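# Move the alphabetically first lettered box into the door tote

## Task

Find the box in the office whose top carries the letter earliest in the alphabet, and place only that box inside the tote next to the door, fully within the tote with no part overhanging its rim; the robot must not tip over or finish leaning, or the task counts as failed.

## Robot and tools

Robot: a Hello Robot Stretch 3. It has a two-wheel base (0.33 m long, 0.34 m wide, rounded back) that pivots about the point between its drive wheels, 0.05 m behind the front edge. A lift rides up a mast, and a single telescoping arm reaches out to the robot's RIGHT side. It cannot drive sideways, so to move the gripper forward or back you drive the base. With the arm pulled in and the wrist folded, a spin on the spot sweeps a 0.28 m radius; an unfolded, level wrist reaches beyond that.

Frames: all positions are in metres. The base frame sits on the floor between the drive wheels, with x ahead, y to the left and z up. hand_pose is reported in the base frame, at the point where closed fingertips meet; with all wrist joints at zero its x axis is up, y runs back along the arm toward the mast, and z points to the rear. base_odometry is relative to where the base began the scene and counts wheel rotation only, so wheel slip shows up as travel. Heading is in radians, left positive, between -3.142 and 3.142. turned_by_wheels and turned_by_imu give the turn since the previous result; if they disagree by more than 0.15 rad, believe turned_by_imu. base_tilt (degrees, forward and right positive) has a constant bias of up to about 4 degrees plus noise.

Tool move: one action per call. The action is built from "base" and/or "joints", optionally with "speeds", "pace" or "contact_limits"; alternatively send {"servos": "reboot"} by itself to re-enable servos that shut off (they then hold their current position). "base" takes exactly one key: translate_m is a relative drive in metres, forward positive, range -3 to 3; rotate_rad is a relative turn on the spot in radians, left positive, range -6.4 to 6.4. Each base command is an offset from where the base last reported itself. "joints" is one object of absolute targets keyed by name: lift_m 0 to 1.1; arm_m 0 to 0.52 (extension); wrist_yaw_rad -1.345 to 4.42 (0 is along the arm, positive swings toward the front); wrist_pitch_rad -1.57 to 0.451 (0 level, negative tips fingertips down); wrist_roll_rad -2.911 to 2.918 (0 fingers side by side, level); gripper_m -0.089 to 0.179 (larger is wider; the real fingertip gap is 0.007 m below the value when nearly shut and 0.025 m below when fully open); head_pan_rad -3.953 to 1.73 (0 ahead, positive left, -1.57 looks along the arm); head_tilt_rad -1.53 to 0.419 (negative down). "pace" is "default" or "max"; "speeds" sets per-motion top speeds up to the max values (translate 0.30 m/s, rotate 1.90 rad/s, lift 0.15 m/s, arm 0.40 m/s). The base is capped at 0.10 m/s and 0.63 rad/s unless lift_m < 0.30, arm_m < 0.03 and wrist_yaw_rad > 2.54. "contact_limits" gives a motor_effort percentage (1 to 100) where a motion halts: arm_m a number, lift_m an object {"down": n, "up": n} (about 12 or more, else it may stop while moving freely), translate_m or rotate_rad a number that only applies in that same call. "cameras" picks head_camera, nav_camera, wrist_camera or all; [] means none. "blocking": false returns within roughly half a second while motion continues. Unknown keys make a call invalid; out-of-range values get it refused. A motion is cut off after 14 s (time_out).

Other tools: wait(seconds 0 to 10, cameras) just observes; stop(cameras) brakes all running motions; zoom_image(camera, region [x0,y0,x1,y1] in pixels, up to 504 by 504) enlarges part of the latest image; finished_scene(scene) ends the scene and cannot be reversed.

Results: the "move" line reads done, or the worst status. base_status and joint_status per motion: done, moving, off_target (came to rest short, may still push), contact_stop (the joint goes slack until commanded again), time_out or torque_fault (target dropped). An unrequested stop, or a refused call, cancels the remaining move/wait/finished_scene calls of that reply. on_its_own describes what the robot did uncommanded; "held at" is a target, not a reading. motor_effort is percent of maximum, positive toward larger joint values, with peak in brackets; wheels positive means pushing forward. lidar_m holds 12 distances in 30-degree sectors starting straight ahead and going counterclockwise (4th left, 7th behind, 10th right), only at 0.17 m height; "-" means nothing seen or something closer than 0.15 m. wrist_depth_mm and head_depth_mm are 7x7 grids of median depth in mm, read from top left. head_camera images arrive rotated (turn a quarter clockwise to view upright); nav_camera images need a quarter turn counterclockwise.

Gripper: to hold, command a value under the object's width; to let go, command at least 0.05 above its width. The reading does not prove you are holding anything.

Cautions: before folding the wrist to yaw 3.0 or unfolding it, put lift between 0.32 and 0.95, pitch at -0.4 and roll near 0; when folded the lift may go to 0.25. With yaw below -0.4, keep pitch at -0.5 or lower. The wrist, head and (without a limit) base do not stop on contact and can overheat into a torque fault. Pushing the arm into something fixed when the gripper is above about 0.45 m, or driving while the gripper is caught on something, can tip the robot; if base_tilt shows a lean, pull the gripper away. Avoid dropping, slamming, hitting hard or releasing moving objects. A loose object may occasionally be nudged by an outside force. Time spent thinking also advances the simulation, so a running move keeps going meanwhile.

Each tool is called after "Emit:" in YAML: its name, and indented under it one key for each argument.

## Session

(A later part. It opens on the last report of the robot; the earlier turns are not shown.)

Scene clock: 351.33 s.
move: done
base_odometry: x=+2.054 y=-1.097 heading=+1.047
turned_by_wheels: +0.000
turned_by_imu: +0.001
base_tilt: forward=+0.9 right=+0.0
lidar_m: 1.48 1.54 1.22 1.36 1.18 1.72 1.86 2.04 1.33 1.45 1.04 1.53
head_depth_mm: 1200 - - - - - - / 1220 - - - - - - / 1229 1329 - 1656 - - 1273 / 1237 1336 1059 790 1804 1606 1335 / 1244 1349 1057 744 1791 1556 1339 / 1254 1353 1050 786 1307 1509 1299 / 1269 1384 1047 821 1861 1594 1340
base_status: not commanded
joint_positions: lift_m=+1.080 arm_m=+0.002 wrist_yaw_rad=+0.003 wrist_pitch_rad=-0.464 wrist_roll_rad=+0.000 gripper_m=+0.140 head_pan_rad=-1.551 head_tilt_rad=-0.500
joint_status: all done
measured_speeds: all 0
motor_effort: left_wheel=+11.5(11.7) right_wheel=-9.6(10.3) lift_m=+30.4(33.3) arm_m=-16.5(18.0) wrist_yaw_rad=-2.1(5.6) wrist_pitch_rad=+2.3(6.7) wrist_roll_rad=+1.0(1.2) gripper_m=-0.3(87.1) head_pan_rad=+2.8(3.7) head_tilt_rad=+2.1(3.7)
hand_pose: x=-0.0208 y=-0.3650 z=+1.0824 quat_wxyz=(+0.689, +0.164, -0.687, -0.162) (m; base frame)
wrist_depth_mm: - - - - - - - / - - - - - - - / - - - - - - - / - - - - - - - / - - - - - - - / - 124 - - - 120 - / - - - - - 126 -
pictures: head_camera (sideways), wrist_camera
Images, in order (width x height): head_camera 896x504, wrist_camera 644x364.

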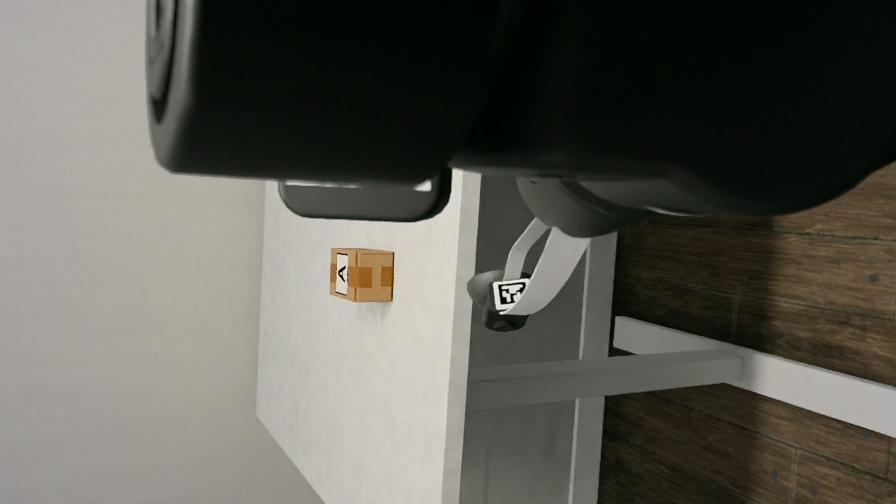

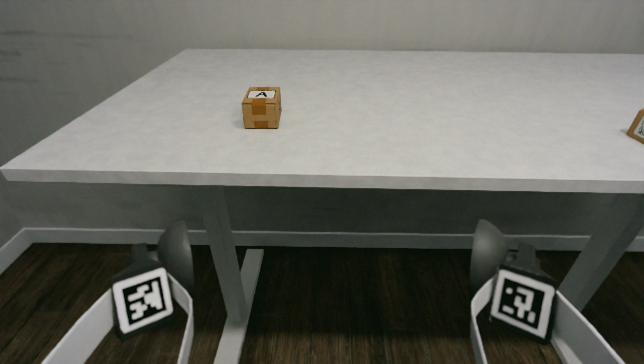

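Emit:
move:
  base: {"translate_m": 0.065}
  cameras: []

Emit:
move:
  joints: {"arm_m": 0.17}
  cameras: ["wrist_camera", "head_camera"]

Scene clock: 375.07 s.
move: done
base_odometry: x=+2.087 y=-1.041 heading=+1.047
turned_by_wheels: +0.000
turned_by_imu: +0.000
base_tilt: forward=+1.0 right=-0.1
lidar_m: 1.42 1.47 1.20 1.57 1.28 1.76 1.92 1.38 1.37 1.02 1.03 1.47
head_depth_mm: 1205 - - - - - - / 1220 - - - - - - / 1222 1323 - 1653 - - 1277 / 1235 1325 1068 789 1816 1592 1340 / 1247 1350 1059 744 1742 1475 1329 / 1253 1365 1052 829 1824 1596 1320 / 1268 1385 1471 823 1826 1581 1332
base_status: done
joint_positions: lift_m=+1.080 arm_m=+0.002 wrist_yaw_rad=+0.003 wrist_pitch_rad=-0.464 wrist_roll_rad=+0.000 gripper_m=+0.140 head_pan_rad=-1.550 head_tilt_rad=-0.500
joint_status: not commanded
measured_speeds: all 0
motor_effort: left_wheel=+14.2(16.5) right_wheel=-2.4(6.0) lift_m=+30.2(30.9) arm_m=-15.0(15.6) wrist_yaw_rad=-2.2(2.5) wrist_pitch_rad=+2.4(2.9) wrist_roll_rad=+0.8(1.2) gripper_m=+0.2(1.1) head_pan_rad=+2.9(3.8) head_tilt_rad=+1.8(2.9)
hand_pose: x=-0.0209 y=-0.3650 z=+1.0824 quat_wxyz=(+0.689, +0.164, -0.687, -0.162) (m; base frame)
wrist_depth_mm: - - - - - - - / - - - - - - - / - - - - - - - / - - - - - - - / - - - - - - - / - 124 - - - 120 - / - - - - - 126 -
pictures: none
No camera images: "cameras" was empty.

Scene clock: 377.57 s.
move: done
base_odometry: x=+2.087 y=-1.041 heading=+1.047
turned_by_wheels: +0.000
turned_by_imu: +0.000
base_tilt: forward=+1.1 right=-0.2
lidar_m: 1.42 1.47 1.20 1.57 1.28 1.76 1.92 1.38 1.37 1.02 1.03 1.47
head_depth_mm: 1171 - - 720 1735 1614 1338 / 1202 - - 700 1760 1609 1350 / 1222 1289 850 752 1798 1596 1345 / 1238 1340 1070 749 1797 1594 1328 / 1243 1344 1057 785 1751 1473 1326 / 1252 1366 1054 820 1816 1602 1342 / 1263 1372 1461 819 1831 1606 1327
base_status: not commanded
joint_positions: lift_m=+1.080 arm_m=+0.170 wrist_yaw_rad=+0.003 wrist_pitch_rad=-0.465 wrist_roll_rad=+0.000 gripper_m=+0.140 head_pan_rad=-1.550 head_tilt_rad=-0.500
joint_status: all done
measured_speeds: all 0
motor_effort: left_wheel=+13.5(14.3) right_wheel=-3.2(3.4) lift_m=+29.6(30.7) arm_m=+21.2(23.6) wrist_yaw_rad=-2.3(2.6) wrist_pitch_rad=+2.4(3.1) wrist_roll_rad=+0.9(1.0) gripper_m=-0.4(1.2) head_pan_rad=+2.1(4.1) head_tilt_rad=+2.1(2.8)
hand_pose: x=-0.0209 y=-0.5332 z=+1.0823 quat_wxyz=(+0.689, +0.164, -0.687, -0.162) (m; base frame)
wrist_depth_mm: - - - - - - - / - - - - - - - / - - - 448 - - - / - - 415 414 - - - / 368 367 367 368 373 370 372 / - 123 - - - 120 969 / - - - - - 126 -
pictures: head_camera (sideways), wrist_camera
Images, in order (width x height): head_camera 896x504, wrist_camera 644x364.

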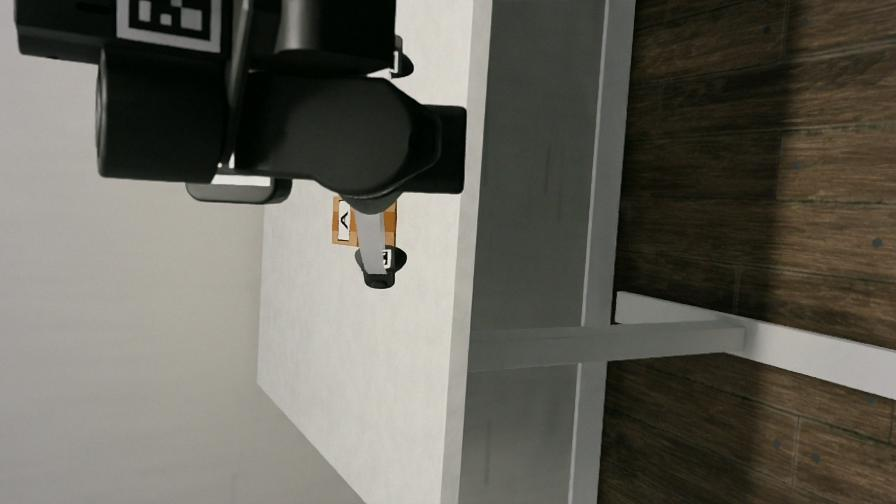

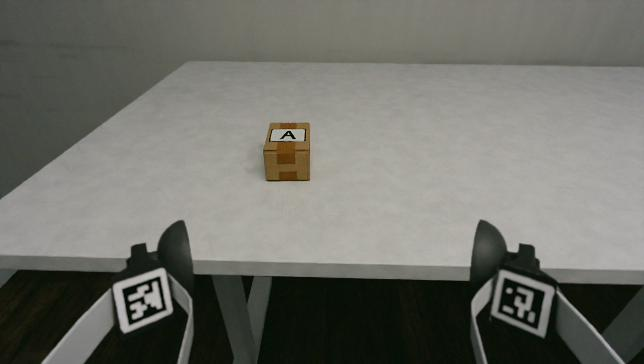

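Emit:
move:
  base: {"translate_m": 0.05}
  cameras: []

Emit:
move:
  joints: {"arm_m": 0.3}
  cameras: ["wrist_camera", "head_camera"]

Scene clock: 404.53 s.
move: done
base_odometry: x=+2.112 y=-0.998 heading=+1.047
turned_by_wheels: +0.000
turned_by_imu: +0.001
base_tilt: forward=+0.9 right=-0.1
lidar_m: 1.37 1.42 1.18 1.46 1.43 1.80 1.98 1.41 1.44 1.01 1.51 1.41
head_depth_mm: 1168 - - 725 1744 1610 1345 / 1212 - - 720 1770 1617 1343 / 1227 1298 997 752 1760 1604 1341 / 1233 1343 1072 749 1792 1608 1335 / 1245 1347 1054 783 1745 1477 1303 / 1253 1362 1056 824 1827 1603 1324 / 1273 1380 1496 826 1839 1586 1337
base_status: done
joint_positions: lift_m=+1.080 arm_m=+0.170 wrist_yaw_rad=+0.003 wrist_pitch_rad=-0.465 wrist_roll_rad=+0.000 gripper_m=+0.140 head_pan_rad=-1.550 head_tilt_rad=-0.500
joint_status: not commanded
measured_speeds: all 0
motor_effort: left_wheel=+13.4(16.4) right_wheel=-3.0(5.4) lift_m=+28.4(28.9) arm_m=+20.3(20.7) wrist_yaw_rad=-2.0(2.4) wrist_pitch_rad=+2.4(2.8) wrist_roll_rad=+0.8(1.1) gripper_m=+0.2(1.1) head_pan_rad=+1.7(3.8) head_tilt_rad=+1.5(2.8)
hand_pose: x=-0.0209 y=-0.5332 z=+1.0823 quat_wxyz=(+0.689, +0.164, -0.687, -0.162) (m; base frame)
wrist_depth_mm: - - - - - - - / - - - - - - - / - - - 447 - - - / - - - 412 - - - / 366 366 368 367 366 372 370 / - 124 - - - 120 - / - - - - - 126 -
pictures: none
No camera images: "cameras" was empty.

Scene clock: 406.73 s.
move: done
base_odometry: x=+2.112 y=-0.998 heading=+1.047
turned_by_wheels: +0.000
turned_by_imu: +0.000
base_tilt: forward=+1.1 right=+0.1
lidar_m: 1.36 1.42 1.18 1.46 1.44 1.80 1.97 1.41 1.44 1.01 1.50 1.42
head_depth_mm: 328 329 948 757 1736 1594 1343 / 1174 343 580 756 1763 1602 1341 / 1211 388 430 792 1769 1595 1340 / 1237 1348 936 784 1799 1603 1344 / 1245 1344 1056 786 1771 1468 1303 / 1259 1379 1059 825 1825 1607 1329 / 1272 1373 1493 821 1841 1600 1340
base_status: not commanded
joint_positions: lift_m=+1.080 arm_m=+0.300 wrist_yaw_rad=+0.003 wrist_pitch_rad=-0.465 wrist_roll_rad=+0.000 gripper_m=+0.140 head_pan_rad=-1.550 head_tilt_rad=-0.500
joint_status: all done
measured_speeds: all 0
motor_effort: left_wheel=+13.4(13.6) right_wheel=-3.0(3.9) lift_m=+27.8(28.4) arm_m=+20.1(23.9) wrist_yaw_rad=-2.1(2.5) wrist_pitch_rad=+2.5(3.0) wrist_roll_rad=+0.9(1.1) gripper_m=+0.2(1.3) head_pan_rad=+1.3(3.7) head_tilt_rad=+2.0(2.8)
hand_pose: x=-0.0209 y=-0.6632 z=+1.0823 quat_wxyz=(+0.689, +0.164, -0.687, -0.162) (m; base frame)
wrist_depth_mm: - - - - - - - / - - - - - - - / - - - - - - - / - - - 363 - - - / 366 362 369 344 366 368 372 / 319 124 310 309 311 120 311 / - 254 267 270 268 256 261
pictures: head_camera (sideways), wrist_camera
Images, in order (width x height): head_camera 896x504, wrist_camera 644x364.

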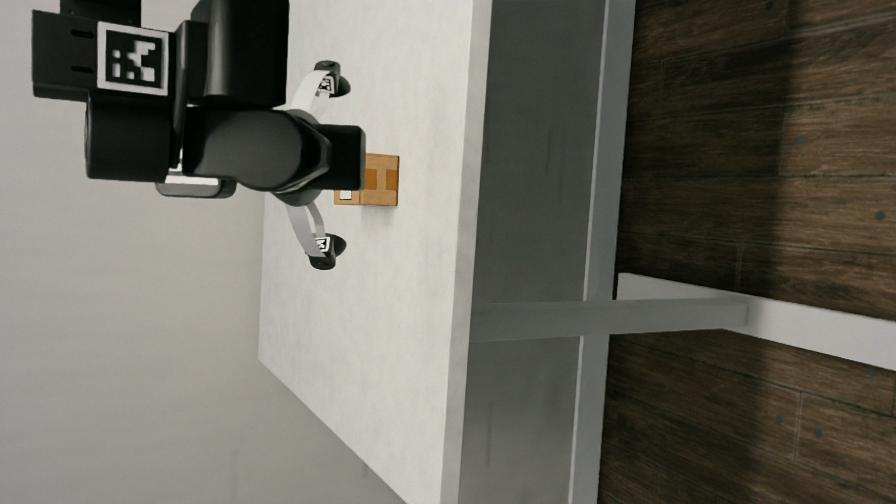

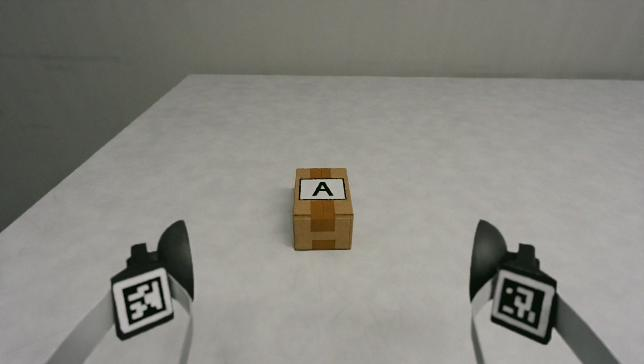

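Emit:
move:
  joints: {"lift_m": 1.03, "arm_m": 0.36}
  cameras: ["wrist_camera", "head_camera"]

Scene clock: 428.77 s.
move: done
base_odometry: x=+2.112 y=-0.998 heading=+1.047
turned_by_wheels: +0.000
turned_by_imu: +0.001
base_tilt: forward=+0.8 right=-0.1
lidar_m: 1.37 1.42 1.18 1.46 1.43 1.80 1.97 1.41 1.44 1.01 1.50 1.41
head_depth_mm: 1203 419 889 757 1730 1615 1347 / 1215 409 434 754 1747 1603 1343 / 1222 1271 454 751 1777 1615 1340 / 1238 1337 1070 786 1796 1600 1349 / 1253 1357 1059 784 1746 1470 1308 / 1246 1369 1052 825 1823 1602 1327 / 1281 1394 1500 822 1858 1587 1329
base_status: not commanded
joint_positions: lift_m=+1.030 arm_m=+0.360 wrist_yaw_rad=+0.003 wrist_pitch_rad=-0.465 wrist_roll_rad=+0.000 gripper_m=+0.140 head_pan_rad=-1.550 head_tilt_rad=-0.500
joint_status: all done
measured_speeds: all 0
motor_effort: left_wheel=+13.4(13.6) right_wheel=-3.5(3.7) lift_m=+23.1(24.6) arm_m=+21.0(23.3) wrist_yaw_rad=-2.2(2.3) wrist_pitch_rad=+2.7(2.9) wrist_roll_rad=+1.0(1.1) gripper_m=-0.7(0.9) head_pan_rad=+2.2(3.4) head_tilt_rad=+2.6(2.8)
hand_pose: x=-0.0209 y=-0.7232 z=+1.0323 quat_wxyz=(+0.689, +0.164, -0.687, -0.162) (m; base frame)
wrist_depth_mm: - - - - - - - / - - - - - - - / - 422 - - - - - / 362 362 365 291 360 366 366 / 295 296 298 251 298 296 299 / 249 124 252 251 250 123 251 / - 126 216 217 218 206 211
pictures: head_camera (sideways), wrist_camera
Images, in order (width x height): head_camera 896x504, wrist_camera 644x364.

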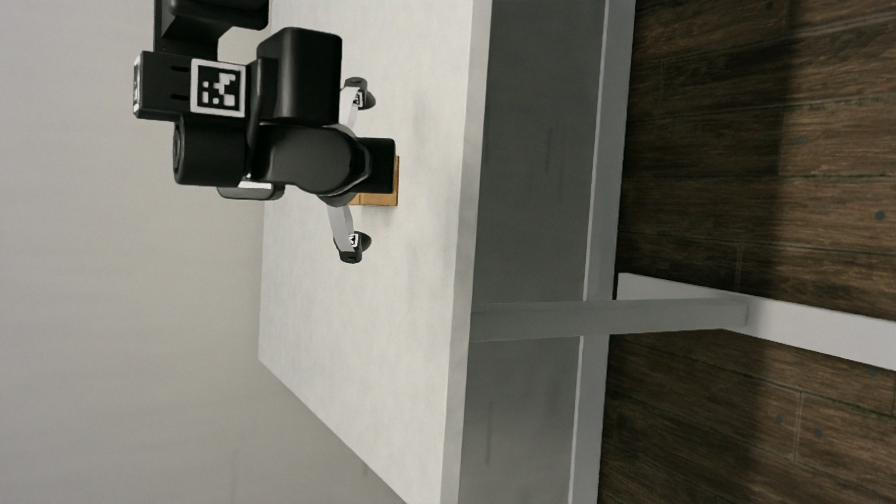

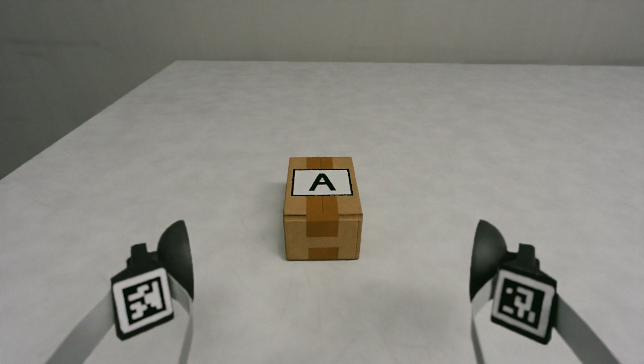

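Emit:
move:
  joints: {"lift_m": 0.965}
  contact_limits: {"lift_m": {"down": 14}}
  cameras: ["wrist_camera"]

Scene clock: 443.57 s.
move: done
base_odometry: x=+2.112 y=-0.998 heading=+1.047
turned_by_wheels: +0.000
turned_by_imu: +0.001
base_tilt: forward=+0.9 right=+0.0
lidar_m: 1.37 1.42 1.18 1.46 1.43 1.80 1.97 1.41 1.44 1.01 1.51 1.42
head_depth_mm: 1209 1307 427 690 1748 1618 1346 / 1214 1294 438 690 1745 1629 1335 / 1230 1325 470 539 1788 1606 1340 / 1227 1343 1068 752 1788 1604 1339 / 1240 1355 1058 783 1740 1472 1311 / 1250 1363 1061 824 1801 1612 1335 / 1279 1375 1484 823 1842 1600 1321
base_status: not commanded
joint_positions: lift_m=+0.965 arm_m=+0.360 wrist_yaw_rad=+0.003 wrist_pitch_rad=-0.465 wrist_roll_rad=+0.000 gripper_m=+0.140 head_pan_rad=-1.550 head_tilt_rad=-0.500
joint_status: all done
measured_speeds: all 0
motor_effort: left_wheel=+13.4(13.5) right_wheel=-3.1(3.7) lift_m=+20.9(27.8) arm_m=+20.6(21.5) wrist_yaw_rad=-2.1(2.4) wrist_pitch_rad=+2.5(2.9) wrist_roll_rad=+0.8(1.1) gripper_m=+0.0(1.5) head_pan_rad=+1.7(3.2) head_tilt_rad=+0.7(2.4)
contact_limits: lift_m down 14 (down: maximum 72; up: maximum 65)
hand_pose: x=-0.0209 y=-0.7232 z=+0.9673 quat_wxyz=(+0.689, +0.164, -0.687, -0.162) (m; base frame)
wrist_depth_mm: - - - - - - - / - 394 - - - - - / 325 324 324 213 326 330 328 / 251 251 251 226 252 254 253 / 204 204 205 206 205 206 206 / 178 124 168 173 174 120 174 / - 142 149 150 150 142 146
pictures: wrist_camera
Images, in order (width x height): wrist_camera 644x364.

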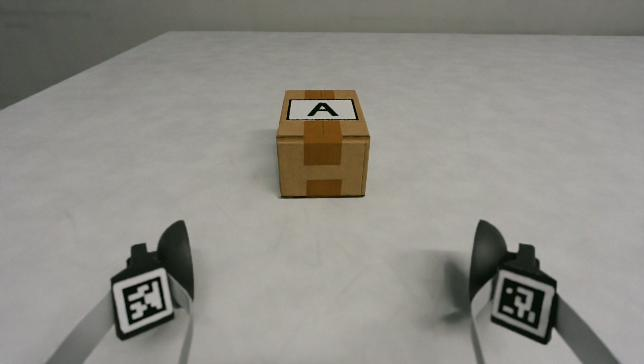

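Emit:
move:
  joints: {"arm_m": 0.488}
  contact_limits: {"arm_m": 45}
  cameras: ["wrist_camera", "head_camera"]

Scene clock: 448.57 s.
move: done
base_odometry: x=+2.112 y=-0.998 heading=+1.047
turned_by_wheels: +0.000
turned_by_imu: +0.001
base_tilt: forward=+1.0 right=-0.1
lidar_m: 1.36 1.42 1.18 1.46 1.43 1.80 1.97 1.41 1.44 1.01 1.50 1.42
head_depth_mm: 1201 1281 426 721 1737 1607 1350 / 1205 1273 554 755 1761 1604 1345 / 1221 1318 580 751 1790 1605 1339 / 1238 1347 1069 786 1785 1603 1337 / 1240 1359 1059 785 1750 1478 1309 / 1256 1363 1058 820 1817 1602 1346 / 1273 1383 1473 821 1828 1592 1330
base_status: not commanded
joint_positions: lift_m=+0.965 arm_m=+0.488 wrist_yaw_rad=+0.003 wrist_pitch_rad=-0.465 wrist_roll_rad=+0.000 gripper_m=+0.140 head_pan_rad=-1.550 head_tilt_rad=-0.500
joint_status: all done
measured_speeds: all 0
motor_effort: left_wheel=+13.2(13.6) right_wheel=-3.3(3.7) lift_m=+21.4(21.6) arm_m=+20.8(22.9) wrist_yaw_rad=-2.2(2.5) wrist_pitch_rad=+2.7(2.8) wrist_roll_rad=+0.8(1.1) gripper_m=+0.6(1.6) head_pan_rad=+1.7(3.4) head_tilt_rad=+0.3(2.5)
contact_limits: arm_m 45 (drawing in: default 38, maximum 55; extending or still: default 47, maximum 70); lift_m down 14 (down: maximum 72; up: maximum 65)
hand_pose: x=-0.0209 y=-0.8512 z=+0.9673 quat_wxyz=(+0.689, +0.164, -0.687, -0.162) (m; base frame)
wrist_depth_mm: - - - - - - - / - 424 - - - - - / 323 322 324 325 325 323 327 / 248 251 252 164 251 251 254 / 203 204 198 133 198 204 205 / 172 124 120 113 168 120 173 / - 141 107 104 113 142 146
pictures: head_camera (sideways), wrist_camera
Images, in order (width x height): head_camera 896x504, wrist_camera 644x364.

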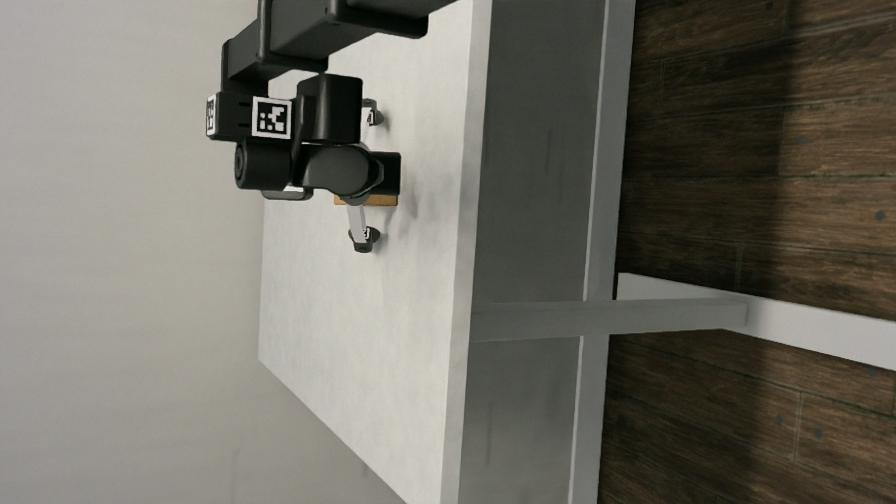

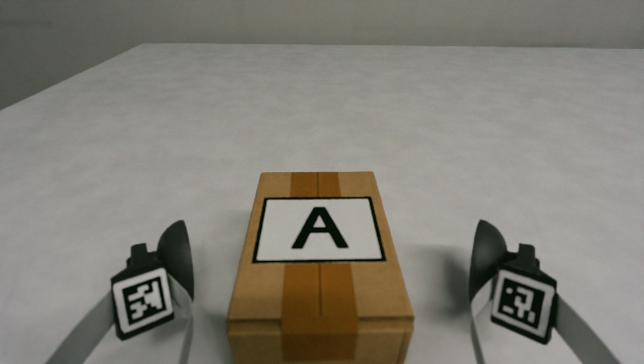

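Emit:
move:
  joints: {"gripper_m": 0.02}
  cameras: ["wrist_camera"]

Scene clock: 452.63 s.
move: done
base_odometry: x=+2.112 y=-0.998 heading=+1.047
turned_by_wheels: +0.000
turned_by_imu: +0.001
base_tilt: forward=+0.9 right=-0.2
lidar_m: 1.36 1.42 1.18 1.45 1.43 1.80 1.97 1.41 1.44 1.01 1.51 1.42
head_depth_mm: 1205 1290 425 720 1723 1622 1341 / 1214 1272 554 758 1769 1610 1346 / 1228 1312 580 750 1780 1593 1341 / 1227 1333 1068 785 1805 1603 1333 / 1237 1352 1058 788 1747 1466 1307 / 1260 1370 1057 824 1820 1600 1335 / 1271 1380 1487 823 1842 1586 1330
base_status: not commanded
joint_positions: lift_m=+0.965 arm_m=+0.488 wrist_yaw_rad=+0.003 wrist_pitch_rad=-0.465 wrist_roll_rad=+0.000 gripper_m=+0.022 head_pan_rad=-1.550 head_tilt_rad=-0.500
joint_status: all done
measured_speeds: all 0
motor_effort: left_wheel=+13.5(13.6) right_wheel=-3.5(3.6) lift_m=+22.7(23.1) arm_m=+19.9(20.5) wrist_yaw_rad=-2.1(2.5) wrist_pitch_rad=+2.5(2.9) wrist_roll_rad=+0.8(1.1) gripper_m=-32.4(98.8) head_pan_rad=+3.0(3.0) head_tilt_rad=+1.7(2.7)
contact_limits: arm_m 45 (drawing in: default 38, maximum 55; extending or still: default 47, maximum 70); lift_m down 14 (down: maximum 72; up: maximum 65)
hand_pose: x=-0.0209 y=-0.8512 z=+0.9673 quat_wxyz=(+0.689, +0.164, -0.687, -0.162) (m; base frame)
wrist_depth_mm: - - - - - - - / - 417 - - - - - / 321 325 323 325 324 328 330 / 250 249 250 164 252 251 252 / 204 205 148 134 145 207 206 / 172 173 125 113 116 163 173 / 149 121 127 105 112 142 150
pictures: wrist_camera
Images, in order (width x height): wrist_camera 644x364.

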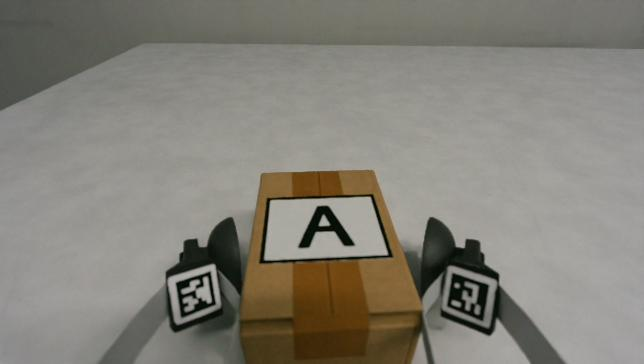

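Emit:
move:
  joints: {"lift_m": 1.03}
  speeds: {"lift_m": 0.06}
  cameras: ["wrist_camera"]

Scene clock: 455.73 s.
move: done
base_odometry: x=+2.112 y=-0.998 heading=+1.047
turned_by_wheels: +0.000
turned_by_imu: +0.000
base_tilt: forward=+1.0 right=-0.2
lidar_m: 1.37 1.42 1.18 1.46 1.43 1.80 1.98 1.41 1.44 1.01 1.51 1.42
head_depth_mm: 1207 427 1012 755 1744 1618 1338 / 1209 525 939 755 1750 1589 1345 / 1224 634 770 789 1792 1606 1351 / 1235 1330 1066 790 1822 1598 1342 / 1244 1356 1057 784 1758 1476 1307 / 1258 1369 1055 826 1833 1585 1336 / 1271 1389 1491 821 1842 1601 1343
base_status: not commanded
joint_positions: lift_m=+1.030 arm_m=+0.488 wrist_yaw_rad=+0.003 wrist_pitch_rad=-0.472 wrist_roll_rad=+0.000 gripper_m=+0.025 head_pan_rad=-1.550 head_tilt_rad=-0.500
joint_status: all done
measured_speeds: all 0
motor_effort: left_wheel=+13.1(13.4) right_wheel=-2.9(3.8) lift_m=+31.0(32.5) arm_m=+19.0(19.5) wrist_yaw_rad=-1.5(2.7) wrist_pitch_rad=+3.7(4.3) wrist_roll_rad=+1.0(1.1) gripper_m=-15.8(17.4) head_pan_rad=+1.8(2.6) head_tilt_rad=+0.6(2.5)
contact_limits: arm_m 45 (drawing in: default 38, maximum 55; extending or still: default 47, maximum 70)
hand_pose: x=-0.0209 y=-0.8502 z=+1.0307 quat_wxyz=(+0.688, +0.167, -0.687, -0.165) (m; base frame)
wrist_depth_mm: - - - - - - - / - - - - - - - / - - - - - - - / 356 356 356 171 356 359 360 / 291 290 150 136 149 294 296 / 246 246 124 114 118 233 247 / 219 120 110 104 111 120 215
pictures: wrist_camera
Images, in order (width x height): wrist_camera 644x364.

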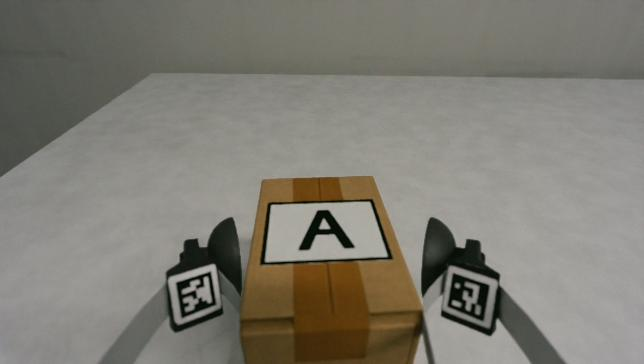

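Emit:
move:
  joints: {"arm_m": 0.02}
  cameras: []

Emit:
move:
  joints: {"wrist_yaw_rad": 1.57}
  base: {"rotate_rad": 0.713}
  cameras: ["wrist_camera"]

Scene clock: 479.37 s.
move: done
base_odometry: x=+2.112 y=-0.998 heading=+1.047
turned_by_wheels: +0.000
turned_by_imu: +0.001
base_tilt: forward=+0.7 right=-0.1
lidar_m: 1.37 1.42 1.18 1.46 1.43 1.80 1.97 1.41 1.44 1.01 1.51 1.42
head_depth_mm: 1207 1297 1076 - - - - / 1211 1319 1076 - - - - / 1222 1327 1074 - - - - / 1232 1331 1067 790 1715 1598 1338 / 1239 1342 1064 784 1740 1476 1312 / 1255 1371 1056 823 1804 1601 1328 / 1263 1377 1492 820 1820 1596 1333
base_status: not commanded
joint_positions: lift_m=+1.030 arm_m=+0.020 wrist_yaw_rad=+0.003 wrist_pitch_rad=-0.473 wrist_roll_rad=+0.000 gripper_m=+0.025 head_pan_rad=-1.550 head_tilt_rad=-0.500
joint_status: all done
measured_speeds: all 0
motor_effort: left_wheel=+12.7(13.0) right_wheel=-3.0(4.1) lift_m=+21.3(31.3) arm_m=-20.3(23.1) wrist_yaw_rad=-1.9(2.5) wrist_pitch_rad=+4.3(4.4) wrist_roll_rad=+1.0(1.1) gripper_m=-16.2(17.1) head_pan_rad=+0.1(2.5) head_tilt_rad=+0.3(2.1)
hand_pose: x=-0.0209 y=-0.3821 z=+1.0305 quat_wxyz=(+0.688, +0.167, -0.687, -0.165) (m; base frame)
wrist_depth_mm: - - - - - - - / - - - - - - - / - - - - - - - / - - - 171 - - - / - - 150 136 146 - - / - - 124 114 117 - - / - - 109 105 111 - -
pictures: none
No camera images: "cameras" was empty.

Scene clock: 481.60 s.
move: done
base_odometry: x=+2.112 y=-0.998 heading=+1.760
turned_by_wheels: +0.712
turned_by_imu: +0.711
base_tilt: forward=+0.9 right=-0.1
lidar_m: 1.52 1.18 1.21 1.24 2.39 1.97 1.41 1.45 1.01 1.62 1.37 1.36
head_depth_mm: 1400 1483 1581 - - - - / 1496 1610 1736 - - - - / 1637 1749 1872 2098 - - - / 1619 1769 1947 2144 2002 1700 - / 1498 1628 1744 1936 1991 1696 - / 1382 1494 1604 1748 1879 - - / 1289 1374 1467 1586 1699 - -
base_status: done
joint_positions: lift_m=+1.030 arm_m=+0.020 wrist_yaw_rad=+1.567 wrist_pitch_rad=-0.473 wrist_roll_rad=+0.000 gripper_m=+0.025 head_pan_rad=-1.550 head_tilt_rad=-0.500
joint_status: all done
measured_speeds: all 0
motor_effort: left_wheel=-10.2(13.8) right_wheel=+11.1(15.5) lift_m=+23.2(23.2) arm_m=-14.9(20.5) wrist_yaw_rad=+3.1(7.9) wrist_pitch_rad=+4.0(4.6) wrist_roll_rad=+0.8(1.0) gripper_m=-16.5(17.3) head_pan_rad=+1.5(2.1) head_tilt_rad=+1.0(2.1)
hand_pose: x=+0.1957 y=-0.1659 z=+1.0305 quat_wxyz=(+0.604, +0.602, -0.370, +0.368) (m; base frame)
wrist_depth_mm: - - - - - - 848 / - - - - - - 903 / - - - - - - - / - - - 170 - - - / - - 150 136 146 - - / - - 124 113 118 - - / - - 109 104 111 - -
pictures: wrist_camera
Images, in order (width x height): wrist_camera 644x364.

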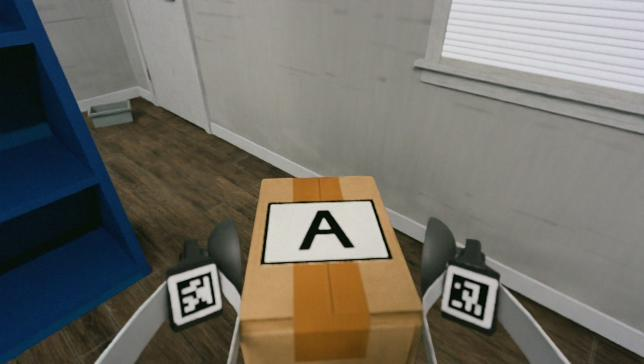

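Emit:
move:
  base: {"translate_m": 1.27}
  joints: {"lift_m": 0.6, "head_pan_rad": 0.6, "head_tilt_rad": -0.5}
  cameras: ["nav_camera"]

Scene clock: 500.17 s.
move: done
base_odometry: x=+1.873 y=+0.250 heading=+1.760
turned_by_wheels: +0.000
turned_by_imu: +0.000
base_tilt: forward=+0.9 right=-0.2
lidar_m: 0.46 0.74 2.48 0.67 0.64 2.89 2.67 1.96 0.96 0.50 0.41 0.41
head_depth_mm: 748 767 791 813 840 870 905 / 929 957 994 1035 1074 1122 1174 / 1127 1208 1304 1397 1501 1516 1331 / 1695 1826 1959 2138 1937 1602 1337 / 2141 2309 2567 2636 1998 1610 1331 / 2125 2243 2483 2606 1990 1591 1329 / 2071 2260 2402 2591 1969 1585 1326
base_status: done
joint_positions: lift_m=+0.600 arm_m=+0.020 wrist_yaw_rad=+1.567 wrist_pitch_rad=-0.474 wrist_roll_rad=+0.000 gripper_m=+0.025 head_pan_rad=+0.600 head_tilt_rad=-0.500
joint_status: all done
measured_speeds: all 0
motor_effort: left_wheel=+5.8(13.4) right_wheel=+4.3(15.3) lift_m=+30.7(30.8) arm_m=+5.2(11.0) wrist_yaw_rad=+3.0(4.0) wrist_pitch_rad=+4.4(4.5) wrist_roll_rad=+0.8(1.1) gripper_m=-15.4(17.5) head_pan_rad=-2.9(4.9) head_tilt_rad=+1.4(5.2)
hand_pose: x=+0.1957 y=-0.1659 z=+0.6004 quat_wxyz=(+0.604, +0.603, -0.369, +0.368) (m; base frame)
wrist_depth_mm: - - - 275 240 204 176 / - - - - 256 216 186 / - - - - 264 230 195 / - - - 162 273 245 207 / - - 145 136 142 256 219 / 840 830 124 114 118 253 235 / 757 699 109 104 108 117 251
pictures: nav_camera (sideways)
Images, in order (width x height): nav_camera 672x504.

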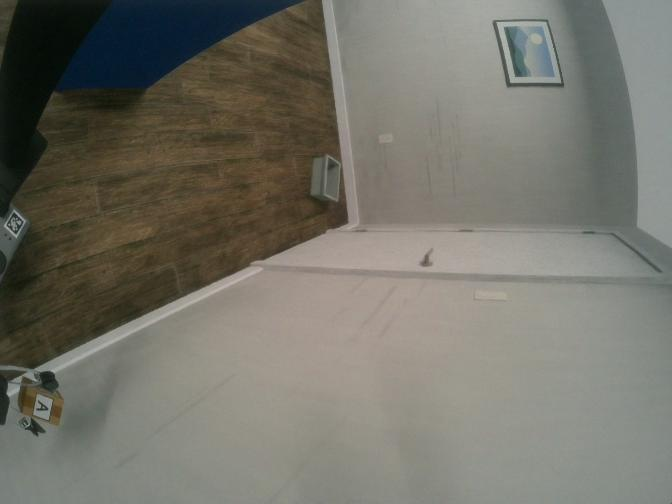

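Emit:
move:
  base: {"rotate_rad": 0.86}
  cameras: []

Emit:
move:
  base: {"translate_m": 0.9}
  joints: {"head_pan_rad": 0.1, "head_tilt_rad": -0.5}
  cameras: ["nav_camera", "head_camera"]

Scene clock: 512.97 s.
move: done
base_odometry: x=+1.873 y=+0.250 heading=+2.619
turned_by_wheels: +0.859
turned_by_imu: +0.857
base_tilt: forward=+0.8 right=-0.2
lidar_m: 1.48 0.79 0.63 1.46 2.67 1.96 1.68 0.59 0.43 0.41 0.43 0.58
head_depth_mm: 2231 2384 2599 2603 2011 1597 1347 / 2355 2508 2703 2645 2001 1608 1332 / 2501 2710 2946 2641 1999 1604 1337 / 765 832 908 1010 1140 1291 1325 / 678 729 787 865 955 1061 1194 / 613 651 705 757 829 913 1007 / 559 593 633 680 736 797 901
base_status: done
joint_positions: lift_m=+0.600 arm_m=+0.020 wrist_yaw_rad=+1.567 wrist_pitch_rad=-0.474 wrist_roll_rad=+0.000 gripper_m=+0.025 head_pan_rad=+0.600 head_tilt_rad=-0.500
joint_status: not commanded
measured_speeds: all 0
motor_effort: left_wheel=-11.2(14.5) right_wheel=+10.4(15.5) lift_m=+27.7(31.3) arm_m=+7.4(10.5) wrist_yaw_rad=+3.2(4.1) wrist_pitch_rad=+4.1(4.5) wrist_roll_rad=+0.7(1.0) gripper_m=-15.9(17.6) head_pan_rad=-2.4(4.6) head_tilt_rad=-0.8(1.7)
hand_pose: x=+0.1957 y=-0.1659 z=+0.6004 quat_wxyz=(+0.604, +0.603, -0.369, +0.368) (m; base frame)
wrist_depth_mm: - - - - - - 266 / - - - - - - 265 / - - - - - - 268 / - - - 171 - - 269 / - - 148 136 142 - 267 / 846 837 124 114 118 120 267 / 756 697 109 105 108 114 266
pictures: none
No camera images: "cameras" was empty.

Scene clock: 523.10 s.
move: done
base_odometry: x=+1.093 y=+0.699 heading=+2.619
turned_by_wheels: +0.000
turned_by_imu: +0.000
base_tilt: forward=+1.1 right=-0.2
lidar_m: 1.51 1.65 2.23 0.58 0.58 0.78 1.66 0.58 0.42 0.40 0.42 0.52
head_depth_mm: 1306 1421 1542 1702 1813 1574 1343 / 1325 1446 1570 1702 1887 1576 1343 / 1334 1451 1587 1729 1908 1535 1335 / 1368 1470 1617 1790 1934 1564 1330 / 1386 1501 1657 1820 1952 1601 1345 / 1401 1546 1662 1833 1980 1584 1334 / 1425 1553 1697 1909 1973 1583 1337
base_status: done
joint_positions: lift_m=+0.600 arm_m=+0.020 wrist_yaw_rad=+1.567 wrist_pitch_rad=-0.474 wrist_roll_rad=+0.000 gripper_m=+0.025 head_pan_rad=+0.100 head_tilt_rad=-0.500
joint_status: all done
measured_speeds: all 0
motor_effort: left_wheel=+5.1(12.3) right_wheel=+4.8(14.2) lift_m=+21.9(27.6) arm_m=-17.0(17.2) wrist_yaw_rad=+3.2(3.9) wrist_pitch_rad=+4.0(4.7) wrist_roll_rad=+0.8(1.1) gripper_m=-16.1(17.4) head_pan_rad=+1.9(6.3) head_tilt_rad=-0.6(3.5)
hand_pose: x=+0.1957 y=-0.1659 z=+0.6004 quat_wxyz=(+0.604, +0.603, -0.369, +0.368) (m; base frame)
wrist_depth_mm: - - - - - 316 247 / - - - - - - 258 / - - - - - - 269 / - - - 170 - - 269 / - - 148 136 143 - 258 / 855 817 124 114 117 120 267 / 765 691 109 104 108 113 257
pictures: head_camera (sideways), nav_camera (sideways)
Images, in order (width x height): head_camera 896x504, nav_camera 672x504.

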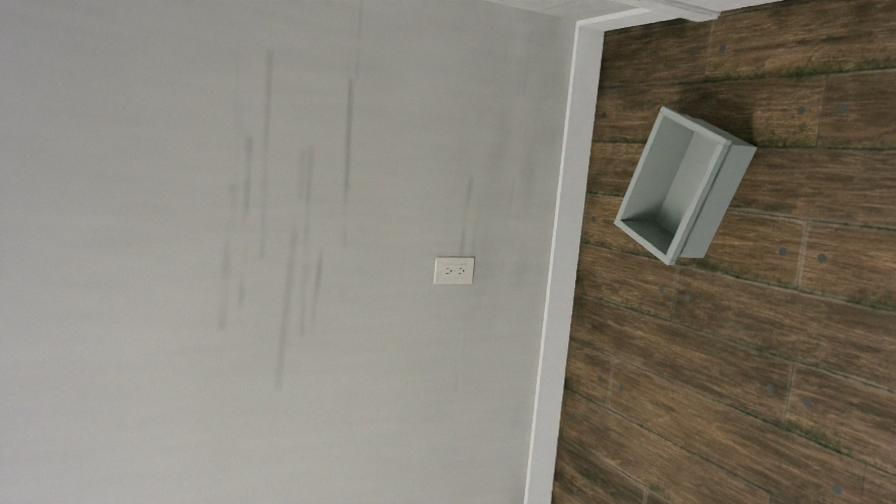

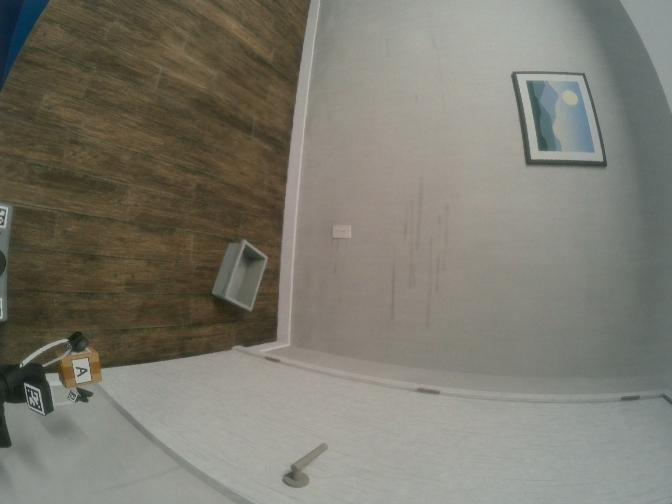

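Emit:
move:
  base: {"translate_m": 0.5}
  cameras: []

Emit:
move:
  base: {"rotate_rad": 1.571}
  joints: {"head_pan_rad": -1.57, "head_tilt_rad": -0.75}
  cameras: ["nav_camera", "head_camera"]

Scene clock: 540.17 s.
move: done
base_odometry: x=+0.659 y=+0.948 heading=+2.620
turned_by_wheels: +0.000
turned_by_imu: +0.000
base_tilt: forward=+0.8 right=-0.2
lidar_m: 1.10 1.13 1.53 2.60 0.91 0.85 1.64 0.57 0.38 0.38 0.39 0.53
head_depth_mm: 891 964 1043 1147 1271 1418 1356 / 895 975 1061 1166 1299 1461 1345 / 914 986 1084 1189 1321 1477 1340 / 925 1004 1100 1208 1350 1486 1262 / 937 1013 1120 1234 1373 1507 1326 / 950 1039 1128 1258 1418 1539 1336 / 968 1048 1161 1287 1457 1540 1329
base_status: done
joint_positions: lift_m=+0.600 arm_m=+0.020 wrist_yaw_rad=+1.567 wrist_pitch_rad=-0.474 wrist_roll_rad=+0.000 gripper_m=+0.025 head_pan_rad=+0.100 head_tilt_rad=-0.500
joint_status: not commanded
measured_speeds: all 0
motor_effort: left_wheel=+8.2(12.9) right_wheel=+2.0(10.1) lift_m=+22.8(23.1) arm_m=-19.8(20.7) wrist_yaw_rad=+2.9(3.7) wrist_pitch_rad=+4.2(4.5) wrist_roll_rad=+0.9(1.1) gripper_m=-15.4(17.2) head_pan_rad=+2.7(5.0) head_tilt_rad=-0.5(1.8)
hand_pose: x=+0.1957 y=-0.1659 z=+0.6004 quat_wxyz=(+0.604, +0.603, -0.369, +0.368) (m; base frame)
wrist_depth_mm: - - - - 551 328 252 / - - - - 628 329 252 / - - - - - 331 253 / - - - 171 801 330 252 / - - 147 136 144 329 253 / 832 845 124 114 118 125 252 / 741 706 109 105 109 117 251
pictures: none
No camera images: "cameras" was empty.

Scene clock: 543.77 s.
move: done
base_odometry: x=+0.659 y=+0.948 heading=-2.093
turned_by_wheels: +1.570
turned_by_imu: +1.565
base_tilt: forward=+1.0 right=-0.1
lidar_m: 2.73 0.93 0.85 1.74 0.58 0.39 0.38 0.39 0.53 1.10 1.13 1.51
head_depth_mm: 943 1067 1214 1363 1374 1270 1161 / 947 1066 1218 1448 1554 1341 1172 / 946 1074 1230 1454 1550 1316 475 / 953 1078 1248 1460 1572 1338 1182 / 957 1081 1245 1463 1547 1298 1181 / 963 1093 1251 1473 1555 1336 1183 / 963 1085 1255 1476 1552 1339 1186
base_status: done
joint_positions: lift_m=+0.600 arm_m=+0.020 wrist_yaw_rad=+1.567 wrist_pitch_rad=-0.474 wrist_roll_rad=+0.000 gripper_m=+0.025 head_pan_rad=-1.574 head_tilt_rad=-0.751
joint_status: all done
measured_speeds: all 0
motor_effort: left_wheel=-11.5(13.8) right_wheel=+10.9(16.2) lift_m=+23.3(23.6) arm_m=-19.8(20.8) wrist_yaw_rad=+2.8(4.0) wrist_pitch_rad=+4.1(4.6) wrist_roll_rad=+0.8(1.2) gripper_m=-15.8(17.6) head_pan_rad=+3.1(4.9) head_tilt_rad=-3.6(7.5)
hand_pose: x=+0.1957 y=-0.1659 z=+0.6004 quat_wxyz=(+0.604, +0.603, -0.369, +0.368) (m; base frame)
wrist_depth_mm: - - - - - - - / - - - - - - - / - - - - - - - / - - - 171 - - - / - - 148 136 146 - - / 840 816 124 114 118 798 827 / 748 700 109 104 111 712 741
pictures: head_camera (sideways), nav_camera (sideways)
Images, in order (width x height): head_camera 896x504, nav_camera 672x504.

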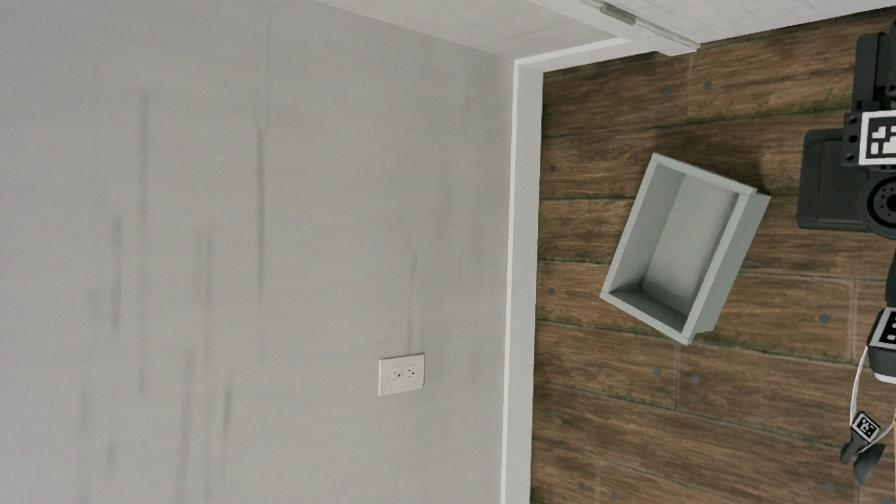

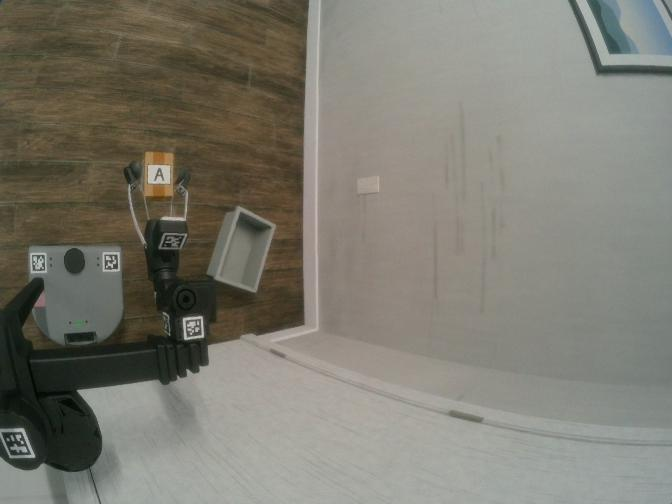

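Emit:
move:
  joints: {"wrist_yaw_rad": 0.0, "wrist_pitch_rad": -0.9, "arm_m": 0.26}
  cameras: ["wrist_camera", "head_camera"]

Scene clock: 568.17 s.
move: done
base_odometry: x=+0.659 y=+0.948 heading=-2.093
turned_by_wheels: +0.000
turned_by_imu: +0.001
base_tilt: forward=+1.0 right=+0.0
lidar_m: 2.73 0.93 0.85 1.74 0.58 0.38 0.38 0.39 0.52 1.10 1.13 1.52
head_depth_mm: 945 1059 1226 1356 1381 1210 444 / 953 1068 1234 1449 584 511 1126 / 951 1072 1228 1445 593 1267 1181 / 953 1077 1243 1454 1569 1311 1187 / 963 1086 1243 1474 1553 1320 1178 / 966 1090 1261 1482 1554 1334 1187 / 965 1093 1258 1491 1553 1342 1189
base_status: not commanded
joint_positions: lift_m=+0.600 arm_m=+0.260 wrist_yaw_rad=+0.003 wrist_pitch_rad=-0.913 wrist_roll_rad=+0.000 gripper_m=+0.025 head_pan_rad=-1.570 head_tilt_rad=-0.751
joint_status: all done
measured_speeds: all 0
motor_effort: left_wheel=-10.9(11.4) right_wheel=+9.9(11.2) lift_m=+24.0(24.1) arm_m=+21.1(23.2) wrist_yaw_rad=-2.2(6.9) wrist_pitch_rad=+2.1(7.2) wrist_roll_rad=+0.8(1.2) gripper_m=-15.7(17.3) head_pan_rad=+2.9(4.1) head_tilt_rad=-1.1(3.4)
hand_pose: x=-0.0211 y=-0.5426 z=+0.5212 quat_wxyz=(+0.635, +0.313, -0.634, -0.311) (m; base frame)
wrist_depth_mm: - - - - - - - / - - - - - - - / 822 824 854 840 830 - 375 / 780 760 781 169 756 711 406 / 708 705 148 135 146 563 - / 661 662 124 113 117 121 - / 610 590 110 104 111 120 -
pictures: head_camera (sideways), wrist_camera
Images, in order (width x height): head_camera 896x504, wrist_camera 644x364.

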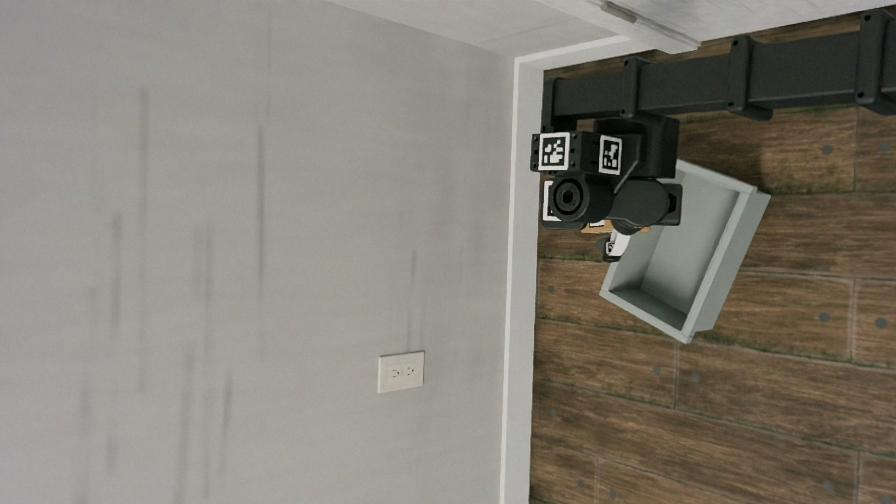

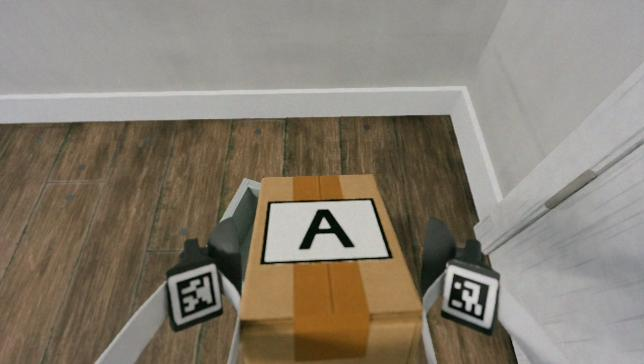

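Emit:
move:
  joints: {"arm_m": 0.352}
  cameras: []

Emit:
move:
  joints: {"lift_m": 0.25}
  cameras: ["wrist_camera", "head_camera"]

Scene clock: 576.03 s.
move: done
base_odometry: x=+0.659 y=+0.948 heading=-2.093
turned_by_wheels: +0.000
turned_by_imu: +0.001
base_tilt: forward=+1.0 right=+0.0
lidar_m: 2.73 0.93 0.85 1.74 0.58 0.38 0.38 0.39 0.52 1.10 1.13 1.52
head_depth_mm: 944 1066 1219 1352 1389 1148 444 / 948 1076 1232 1372 599 513 480 / 955 1075 1235 1384 678 1322 1172 / 954 1077 1239 1449 1530 1336 1182 / 957 1084 1246 1462 1568 1316 1173 / 958 1084 1254 1477 1566 1350 1183 / 968 1094 1258 1479 1542 1339 1185
base_status: not commanded
joint_positions: lift_m=+0.600 arm_m=+0.352 wrist_yaw_rad=+0.003 wrist_pitch_rad=-0.913 wrist_roll_rad=+0.000 gripper_m=+0.025 head_pan_rad=-1.570 head_tilt_rad=-0.751
joint_status: all done
measured_speeds: all 0
motor_effort: left_wheel=-10.6(11.1) right_wheel=+10.4(10.7) lift_m=+24.5(24.6) arm_m=+20.6(23.6) wrist_yaw_rad=-2.5(2.6) wrist_pitch_rad=+2.2(2.6) wrist_roll_rad=+0.8(1.1) gripper_m=-15.7(17.0) head_pan_rad=+3.6(4.6) head_tilt_rad=-1.2(2.1)
hand_pose: x=-0.0211 y=-0.6345 z=+0.5212 quat_wxyz=(+0.635, +0.313, -0.634, -0.311) (m; base frame)
wrist_depth_mm: - 522 - - - - - / - - - - - - - / - - - - - - - / 759 762 798 169 754 - 355 / 700 703 147 136 146 711 366 / 649 655 125 114 118 121 - / 618 588 109 104 111 119 -
pictures: none
No camera images: "cameras" was empty.

Scene clock: 580.03 s.
move: done
base_odometry: x=+0.659 y=+0.948 heading=-2.093
turned_by_wheels: +0.000
turned_by_imu: +0.001
base_tilt: forward=+1.1 right=-0.2
lidar_m: 2.74 0.93 0.85 1.74 0.58 0.38 0.38 0.39 0.52 0.60 1.13 1.51
head_depth_mm: 944 1063 1221 1369 1392 1271 1159 / 948 1065 1231 1445 1560 1320 1157 / 954 1072 1232 1444 1560 901 1156 / 954 1077 1242 1453 1556 1264 1181 / 962 1084 1249 1474 1564 1323 1176 / 963 1094 1256 1482 1561 1341 1180 / 969 1089 1260 1475 1570 1340 1180
base_status: not commanded
joint_positions: lift_m=+0.250 arm_m=+0.352 wrist_yaw_rad=+0.003 wrist_pitch_rad=-0.914 wrist_roll_rad=+0.000 gripper_m=+0.025 head_pan_rad=-1.570 head_tilt_rad=-0.751
joint_status: all done
measured_speeds: all 0
motor_effort: left_wheel=-10.6(11.0) right_wheel=+10.3(10.7) lift_m=+22.8(23.7) arm_m=+12.1(20.3) wrist_yaw_rad=-2.0(2.8) wrist_pitch_rad=+2.3(2.6) wrist_roll_rad=+0.8(1.1) gripper_m=-15.5(17.1) head_pan_rad=+2.6(4.4) head_tilt_rad=+0.3(1.6)
hand_pose: x=-0.0211 y=-0.6344 z=+0.1711 quat_wxyz=(+0.635, +0.313, -0.634, -0.311) (m; base frame)
wrist_depth_mm: 505 516 509 503 516 506 429 / 465 471 462 462 455 458 408 / 418 285 315 288 425 414 399 / 377 - 359 169 272 370 376 / - - 147 136 145 349 343 / 208 121 124 113 117 312 321 / 307 120 110 105 111 290 296
pictures: head_camera (sideways), wrist_camera
Images, in order (width x height): head_camera 896x504, wrist_camera 644x364.

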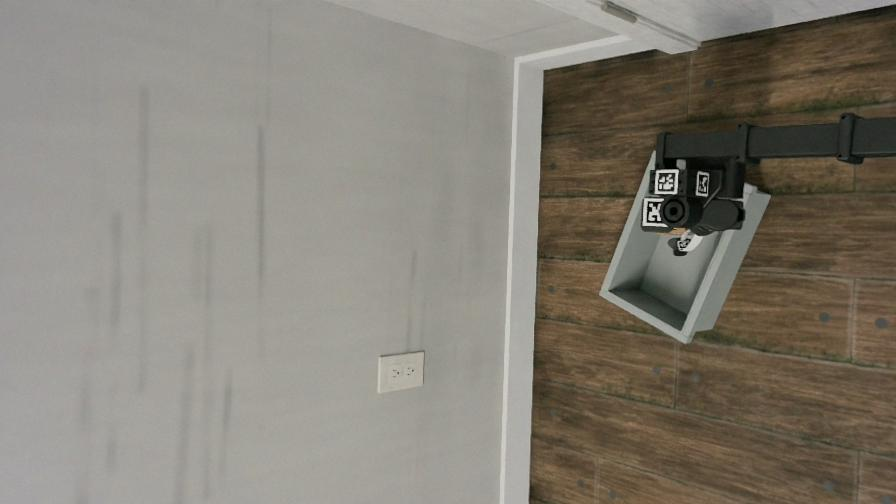

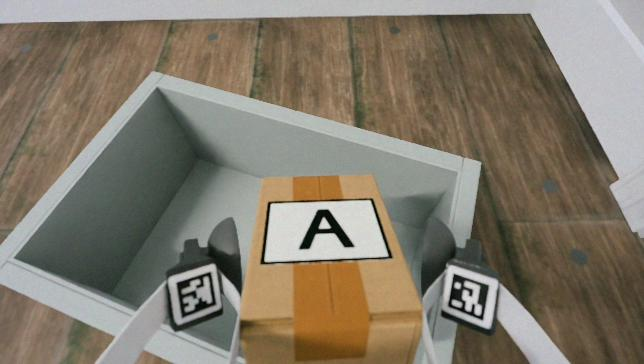

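Emit:
move:
  base: {"translate_m": 0.06}
  cameras: ["wrist_camera", "head_camera"]

Scene clock: 585.10 s.
move: done
base_odometry: x=+0.629 y=+0.896 heading=-2.093
turned_by_wheels: +0.000
turned_by_imu: +0.001
base_tilt: forward=+1.0 right=-0.3
lidar_m: 2.71 0.93 0.81 2.00 0.67 0.45 0.43 0.45 0.61 0.60 1.13 1.51
head_depth_mm: 947 1062 1213 1416 1483 1322 1173 / 945 1064 1222 1440 1566 1318 1160 / 950 1070 1230 1435 1561 899 1162 / 953 1074 1233 1452 1554 1254 1183 / 956 1085 1242 1468 1557 1306 1181 / 963 1086 1248 1470 1562 1348 1174 / 967 1097 1253 1479 1567 1340 1187
base_status: done
joint_positions: lift_m=+0.250 arm_m=+0.352 wrist_yaw_rad=+0.003 wrist_pitch_rad=-0.914 wrist_roll_rad=+0.000 gripper_m=+0.025 head_pan_rad=-1.570 head_tilt_rad=-0.750
joint_status: not commanded
measured_speeds: all 0
motor_effort: left_wheel=+4.8(8.0) right_wheel=+7.6(13.6) lift_m=+30.7(31.4) arm_m=+2.0(5.6) wrist_yaw_rad=-2.3(2.5) wrist_pitch_rad=+2.4(2.6) wrist_roll_rad=+0.9(1.0) gripper_m=-15.9(17.6) head_pan_rad=+3.7(3.9) head_tilt_rad=+0.7(2.6)
hand_pose: x=-0.0212 y=-0.6344 z=+0.1711 quat_wxyz=(+0.635, +0.313, -0.634, -0.311) (m; base frame)
wrist_depth_mm: 514 512 511 505 499 514 465 / 469 460 460 461 454 454 453 / 417 423 326 304 290 414 412 / 380 375 - 170 306 264 379 / 352 231 147 135 144 282 347 / 318 210 124 114 117 122 321 / 306 292 110 104 108 117 300
pictures: head_camera (sideways), wrist_camera
Images, in order (width x height): head_camera 896x504, wrist_camera 644x364.

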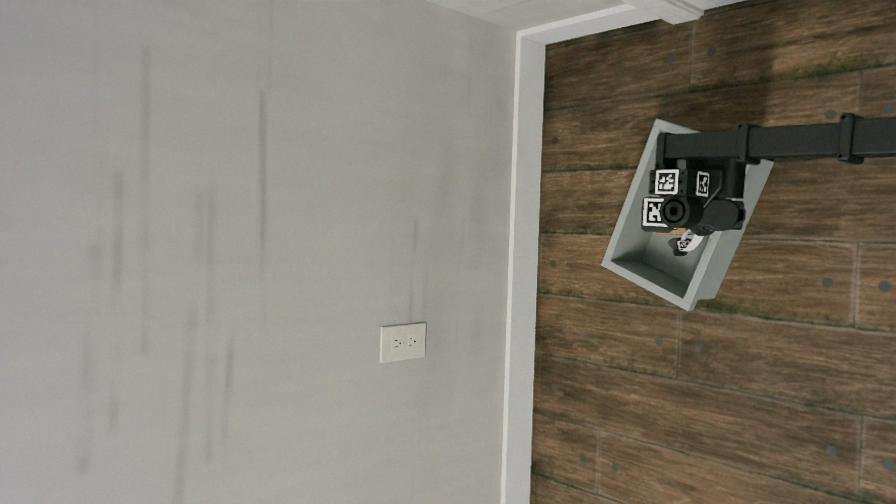

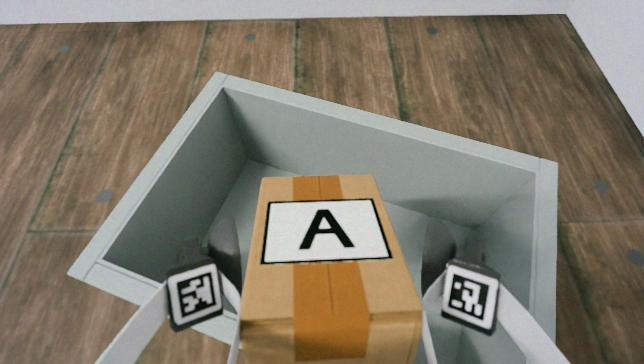

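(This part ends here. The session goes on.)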